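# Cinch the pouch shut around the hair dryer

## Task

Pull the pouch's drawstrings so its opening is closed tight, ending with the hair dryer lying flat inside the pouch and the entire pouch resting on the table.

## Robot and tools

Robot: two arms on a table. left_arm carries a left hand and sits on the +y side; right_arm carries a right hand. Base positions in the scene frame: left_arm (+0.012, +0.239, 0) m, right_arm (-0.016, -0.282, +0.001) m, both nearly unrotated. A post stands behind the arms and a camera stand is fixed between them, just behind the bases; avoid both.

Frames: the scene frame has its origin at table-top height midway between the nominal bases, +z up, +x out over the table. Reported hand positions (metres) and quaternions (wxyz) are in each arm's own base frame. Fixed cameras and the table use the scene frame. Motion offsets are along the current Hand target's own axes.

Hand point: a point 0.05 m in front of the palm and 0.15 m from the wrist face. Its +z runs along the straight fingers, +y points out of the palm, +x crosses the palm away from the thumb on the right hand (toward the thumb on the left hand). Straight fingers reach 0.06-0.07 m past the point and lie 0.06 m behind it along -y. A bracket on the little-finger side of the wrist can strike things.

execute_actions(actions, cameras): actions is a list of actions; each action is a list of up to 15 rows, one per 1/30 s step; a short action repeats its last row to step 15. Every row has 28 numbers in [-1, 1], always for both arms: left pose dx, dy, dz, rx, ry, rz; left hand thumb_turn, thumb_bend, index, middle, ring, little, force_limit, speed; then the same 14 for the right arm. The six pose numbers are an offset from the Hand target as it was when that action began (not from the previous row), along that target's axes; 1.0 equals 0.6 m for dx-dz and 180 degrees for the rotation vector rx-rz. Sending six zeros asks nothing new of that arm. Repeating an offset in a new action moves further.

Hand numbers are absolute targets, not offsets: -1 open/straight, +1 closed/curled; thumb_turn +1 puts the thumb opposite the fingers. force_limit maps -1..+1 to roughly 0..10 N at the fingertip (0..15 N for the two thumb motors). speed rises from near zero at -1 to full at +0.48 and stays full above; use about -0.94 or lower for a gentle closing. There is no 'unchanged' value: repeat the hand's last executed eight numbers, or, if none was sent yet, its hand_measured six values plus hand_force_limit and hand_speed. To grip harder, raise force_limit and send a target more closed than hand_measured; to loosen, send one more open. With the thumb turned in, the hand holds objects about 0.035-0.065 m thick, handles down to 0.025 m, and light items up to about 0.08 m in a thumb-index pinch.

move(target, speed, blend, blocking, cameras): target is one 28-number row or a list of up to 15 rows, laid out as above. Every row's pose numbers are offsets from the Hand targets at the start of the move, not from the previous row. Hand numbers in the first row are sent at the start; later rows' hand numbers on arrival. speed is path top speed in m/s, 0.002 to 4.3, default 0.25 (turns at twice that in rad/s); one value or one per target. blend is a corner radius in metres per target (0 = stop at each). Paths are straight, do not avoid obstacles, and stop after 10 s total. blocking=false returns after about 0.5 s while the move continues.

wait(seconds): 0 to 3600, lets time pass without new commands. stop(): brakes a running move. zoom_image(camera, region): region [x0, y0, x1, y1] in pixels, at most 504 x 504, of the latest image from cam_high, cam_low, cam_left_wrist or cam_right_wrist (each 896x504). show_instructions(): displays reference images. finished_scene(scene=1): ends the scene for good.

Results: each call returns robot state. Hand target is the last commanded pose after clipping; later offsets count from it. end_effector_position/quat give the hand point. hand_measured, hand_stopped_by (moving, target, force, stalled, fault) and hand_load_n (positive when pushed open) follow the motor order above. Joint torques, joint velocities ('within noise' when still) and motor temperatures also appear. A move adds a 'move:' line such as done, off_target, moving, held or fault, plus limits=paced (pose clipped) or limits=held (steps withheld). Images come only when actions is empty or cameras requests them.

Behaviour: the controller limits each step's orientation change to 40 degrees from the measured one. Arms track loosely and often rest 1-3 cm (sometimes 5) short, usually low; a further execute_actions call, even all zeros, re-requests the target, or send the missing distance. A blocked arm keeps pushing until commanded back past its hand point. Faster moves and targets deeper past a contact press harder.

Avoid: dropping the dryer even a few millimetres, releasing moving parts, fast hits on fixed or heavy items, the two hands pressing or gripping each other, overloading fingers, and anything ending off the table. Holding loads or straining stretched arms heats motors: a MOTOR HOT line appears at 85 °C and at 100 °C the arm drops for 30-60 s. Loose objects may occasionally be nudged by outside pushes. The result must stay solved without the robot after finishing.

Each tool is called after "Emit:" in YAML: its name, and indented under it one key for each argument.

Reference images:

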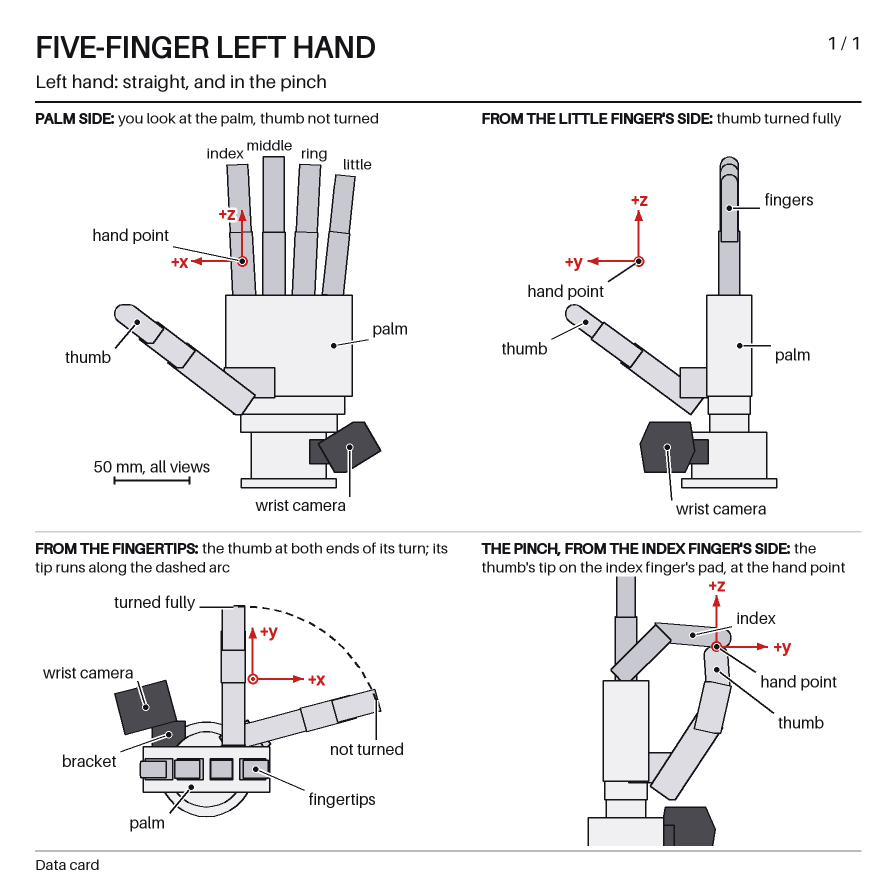

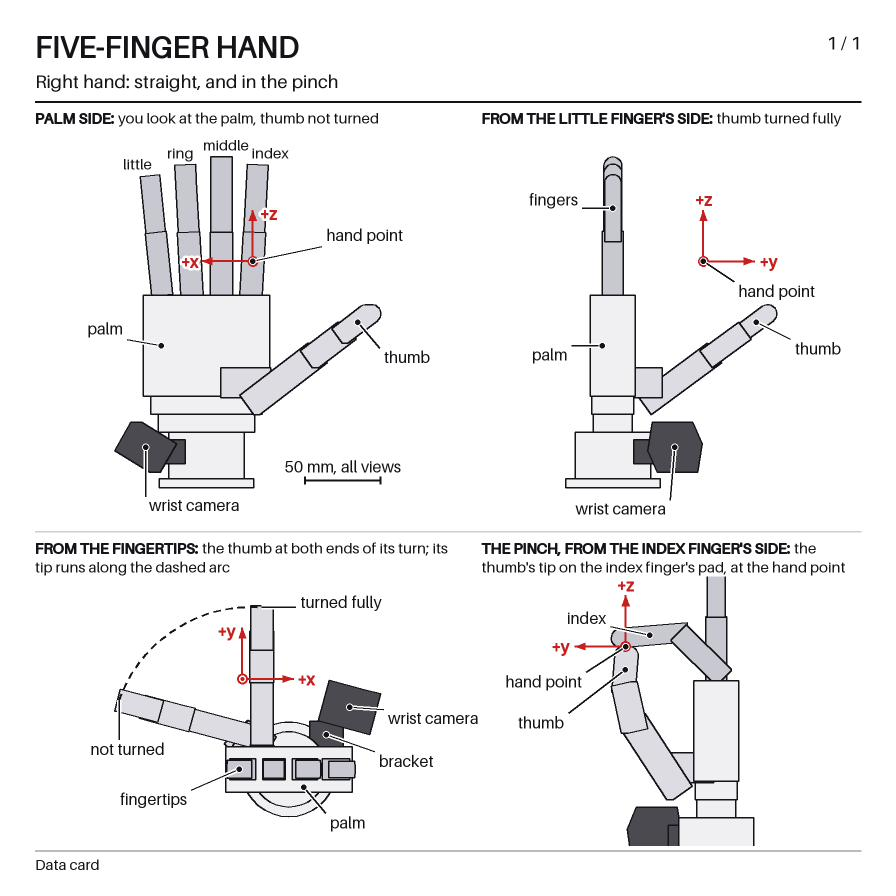

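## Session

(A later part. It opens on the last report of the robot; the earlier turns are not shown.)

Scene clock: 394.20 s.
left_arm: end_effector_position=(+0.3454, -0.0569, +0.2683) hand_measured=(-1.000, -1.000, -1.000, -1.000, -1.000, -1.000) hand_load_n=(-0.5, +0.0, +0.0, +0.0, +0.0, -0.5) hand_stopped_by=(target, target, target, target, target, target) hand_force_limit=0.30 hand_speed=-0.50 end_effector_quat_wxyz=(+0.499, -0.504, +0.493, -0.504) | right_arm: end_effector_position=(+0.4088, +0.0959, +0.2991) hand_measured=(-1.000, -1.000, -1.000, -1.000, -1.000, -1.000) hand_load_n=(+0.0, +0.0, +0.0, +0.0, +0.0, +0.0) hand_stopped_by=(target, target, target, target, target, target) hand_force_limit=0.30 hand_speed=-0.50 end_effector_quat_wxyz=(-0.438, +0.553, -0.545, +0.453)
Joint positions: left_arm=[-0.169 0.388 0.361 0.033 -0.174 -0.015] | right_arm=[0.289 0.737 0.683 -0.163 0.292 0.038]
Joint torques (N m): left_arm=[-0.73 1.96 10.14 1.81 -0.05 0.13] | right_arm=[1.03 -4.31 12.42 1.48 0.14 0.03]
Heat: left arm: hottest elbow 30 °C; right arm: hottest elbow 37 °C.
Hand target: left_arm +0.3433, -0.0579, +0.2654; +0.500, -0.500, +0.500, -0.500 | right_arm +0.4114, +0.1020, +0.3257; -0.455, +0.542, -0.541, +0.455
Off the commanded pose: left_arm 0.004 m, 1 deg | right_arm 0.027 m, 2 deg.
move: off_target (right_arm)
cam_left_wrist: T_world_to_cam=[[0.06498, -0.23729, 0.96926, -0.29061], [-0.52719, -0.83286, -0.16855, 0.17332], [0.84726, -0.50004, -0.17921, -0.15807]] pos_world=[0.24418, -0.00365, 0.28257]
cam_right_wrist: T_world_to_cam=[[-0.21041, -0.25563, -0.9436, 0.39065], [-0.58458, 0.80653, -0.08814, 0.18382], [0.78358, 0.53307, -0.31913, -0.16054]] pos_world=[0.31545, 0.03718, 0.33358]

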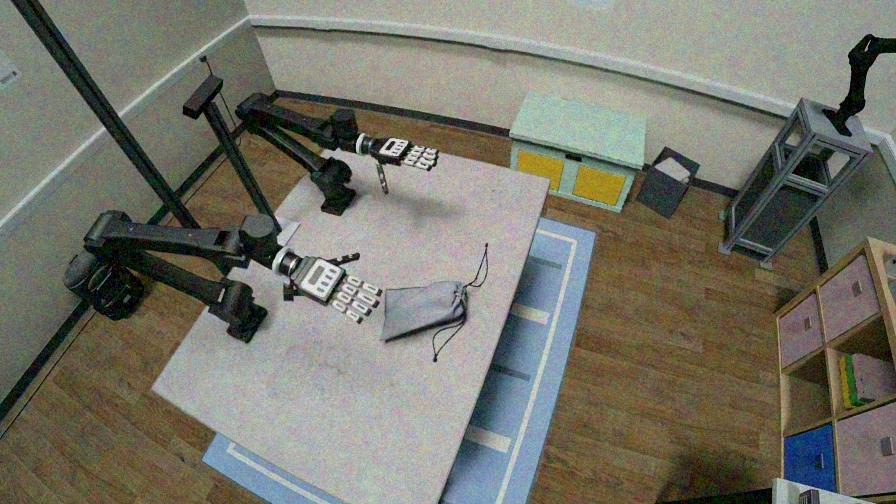

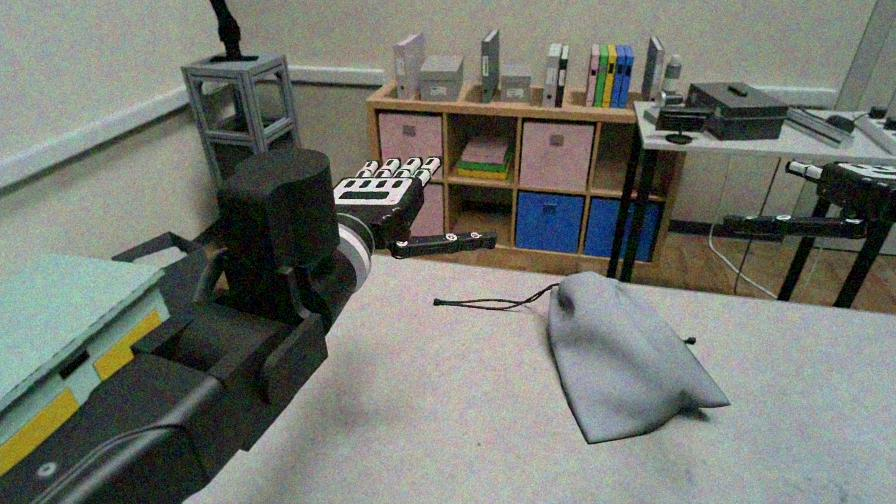

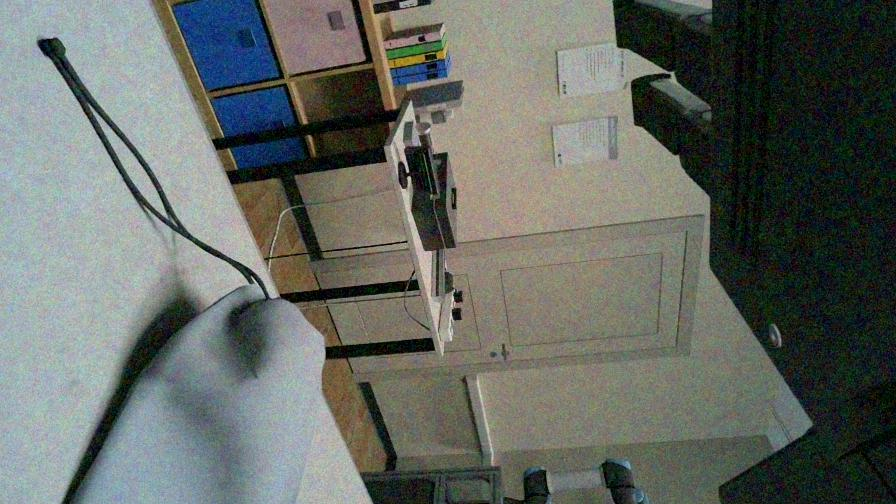

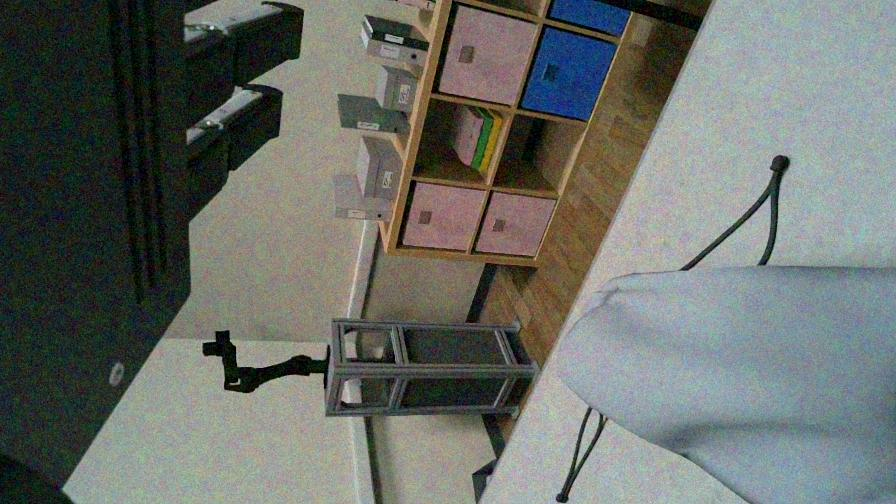

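Emit:
zoom_image:
  camera: "cam_high"
  region: [370, 230, 530, 370]

Emit:
zoom_image:
  camera: "cam_left_wrist"
  region: [0, 200, 400, 504]

Emit:
zoom_image:
  camera: "cam_right_wrist"
  region: [500, 150, 896, 504]

Scaled by 3.150.

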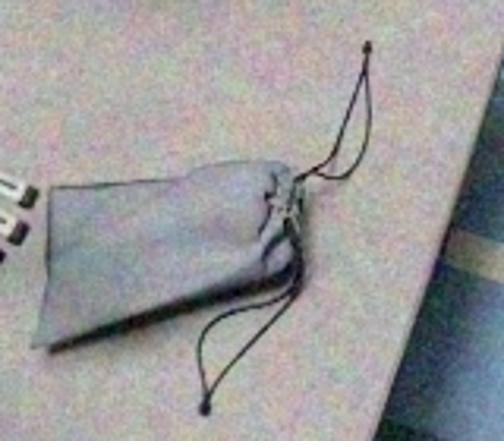

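Scaled by 1.260.

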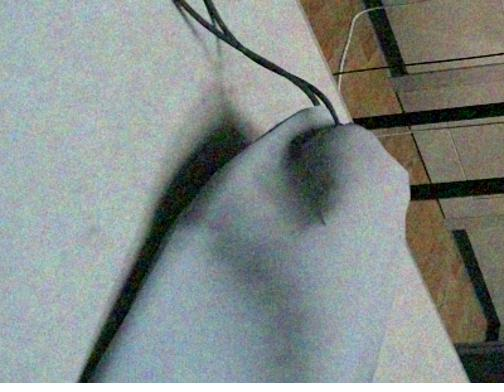

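Scaled by 1.273.

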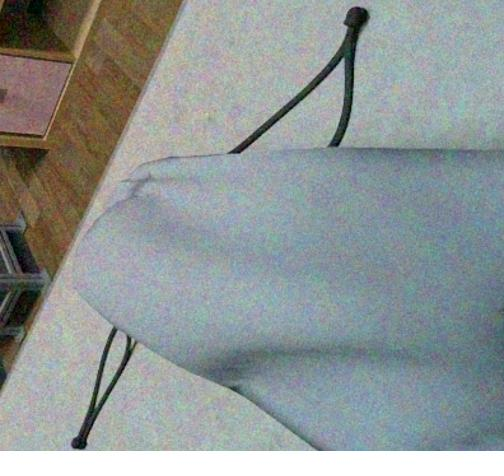

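Emit:
move:
  target: [0,0,0,0,0,0,-1,-1,-1,-1,-1,-1,0.3,-0.5,0.233,0.374,0.142,0,-0.191,-0.034,-1,-1,-1,-1,-1,-1,0.3,-0.5]
  speed: 0.2
  cameras: ["all"]

Scene clock: 399.13 s.
left_arm: end_effector_position=(+0.3454, -0.0569, +0.2683) hand_measured=(-1.000, -1.000, -1.000, -1.000, -1.000, -1.000) hand_load_n=(+0.0, +0.0, +0.0, +0.0, +0.0, +0.0) hand_stopped_by=(target, target, target, target, target, target) hand_force_limit=0.30 hand_speed=-0.50 end_effector_quat_wxyz=(+0.499, -0.504, +0.493, -0.504) | right_arm: end_effector_position=(+0.4386, -0.0251, +0.0777) hand_measured=(-1.000, -1.000, -1.000, -1.000, -1.000, -1.000) hand_load_n=(+0.0, +0.0, +0.0, +0.0, +0.0, +0.0) hand_stopped_by=(target, target, target, target, target, target) hand_force_limit=0.30 hand_speed=-0.50 end_effector_quat_wxyz=(-0.571, +0.678, -0.373, +0.272)
Joint positions: left_arm=[-0.169 0.388 0.361 0.033 -0.174 -0.015] | right_arm=[-0.464 1.492 0.545 0.535 -1.05 -0.303]
Joint torques (N m): left_arm=[-0.79 1.96 10.11 1.8 -0.06 0.14] | right_arm=[-0.5 -9.47 8.44 2.41 -0.46 -0.21]
Heat: left arm: hottest elbow 30 °C; right arm: hottest elbow 37 °C.
Hand target: left_arm +0.3433, -0.0579, +0.2654; +0.500, -0.500, +0.500, -0.500 | right_arm +0.4568, -0.0382, +0.0899; -0.570, +0.680, -0.353, +0.298
Off the commanded pose: left_arm 0.004 m, 1 deg | right_arm 0.025 m, 4 deg.
move: off_target (right_arm)
cam_left_wrist: T_world_to_cam=[[0.06498, -0.23729, 0.96926, -0.29061], [-0.52719, -0.83286, -0.16855, 0.17332], [0.84726, -0.50004, -0.17921, -0.15807]] pos_world=[0.24418, -0.00365, 0.28257]
cam_right_wrist: T_world_to_cam=[[-0.06439, -0.26182, -0.96297, 0.0944], [-0.94541, 0.32492, -0.02513, 0.42064], [0.31947, 0.90878, -0.26845, 0.01897]] pos_world=[0.39769, -0.1292, 0.10657]

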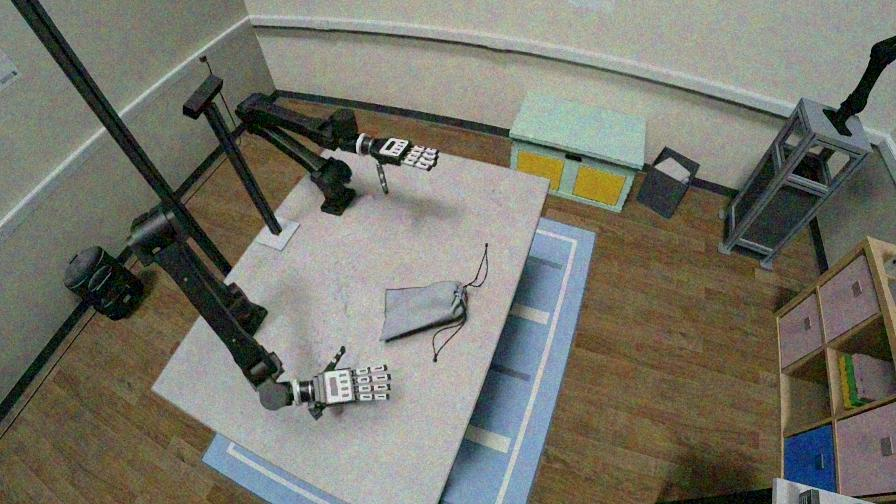

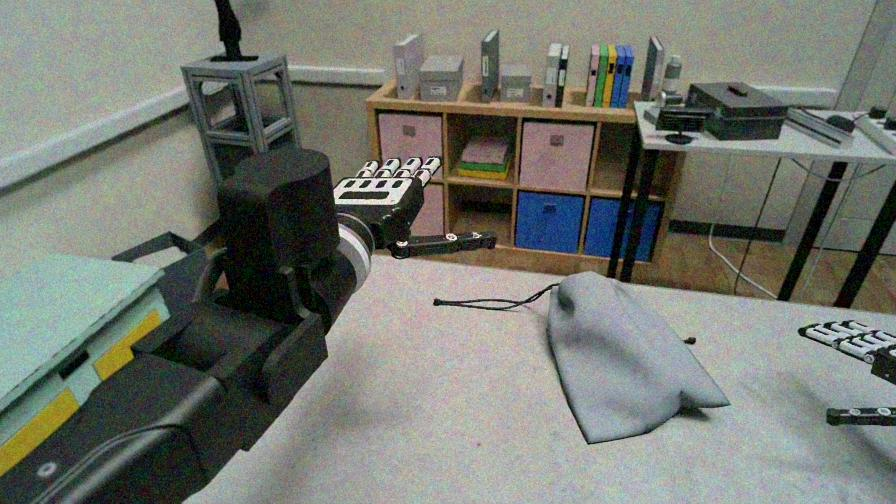

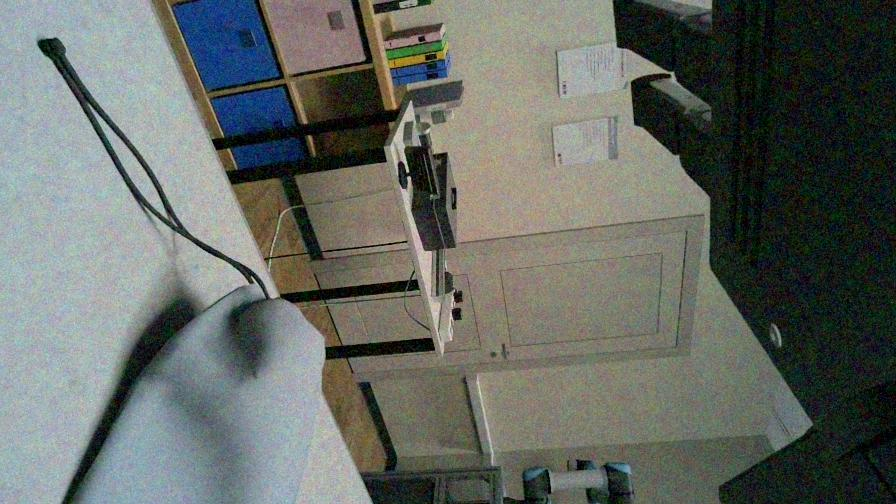

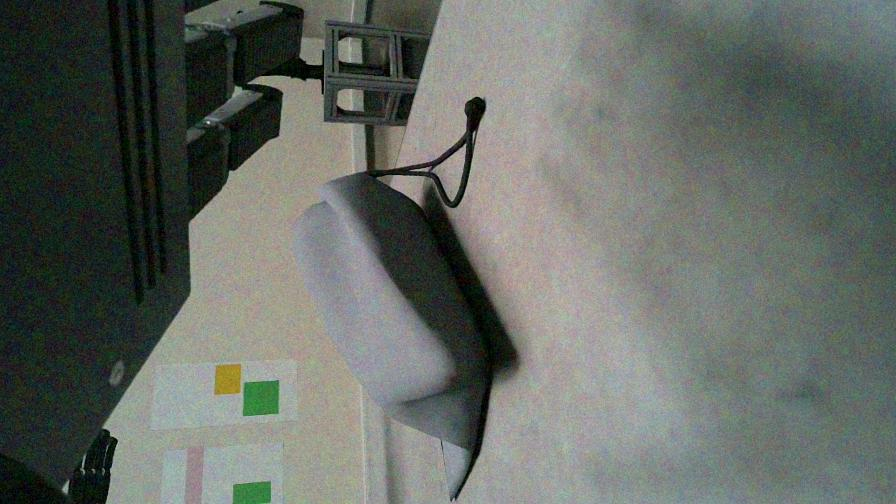

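Emit:
zoom_image:
  camera: "cam_right_wrist"
  region: [200, 60, 600, 504]

Scaled by 1.135.

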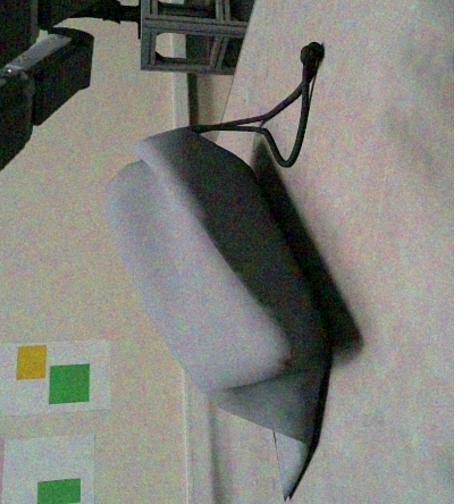

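Emit:
zoom_image:
  camera: "cam_high"
  region: [435, 270, 485, 330]

Scaled by 8.400.

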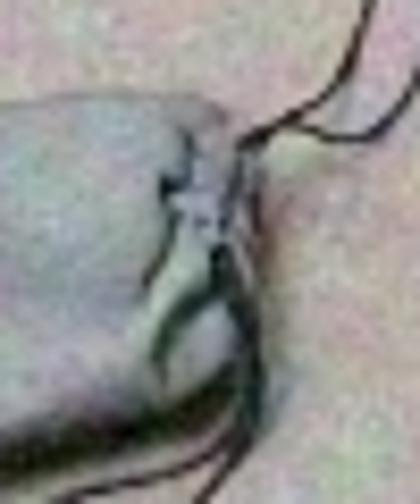

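Emit:
finished_scene:

The scene is finished: the task was done.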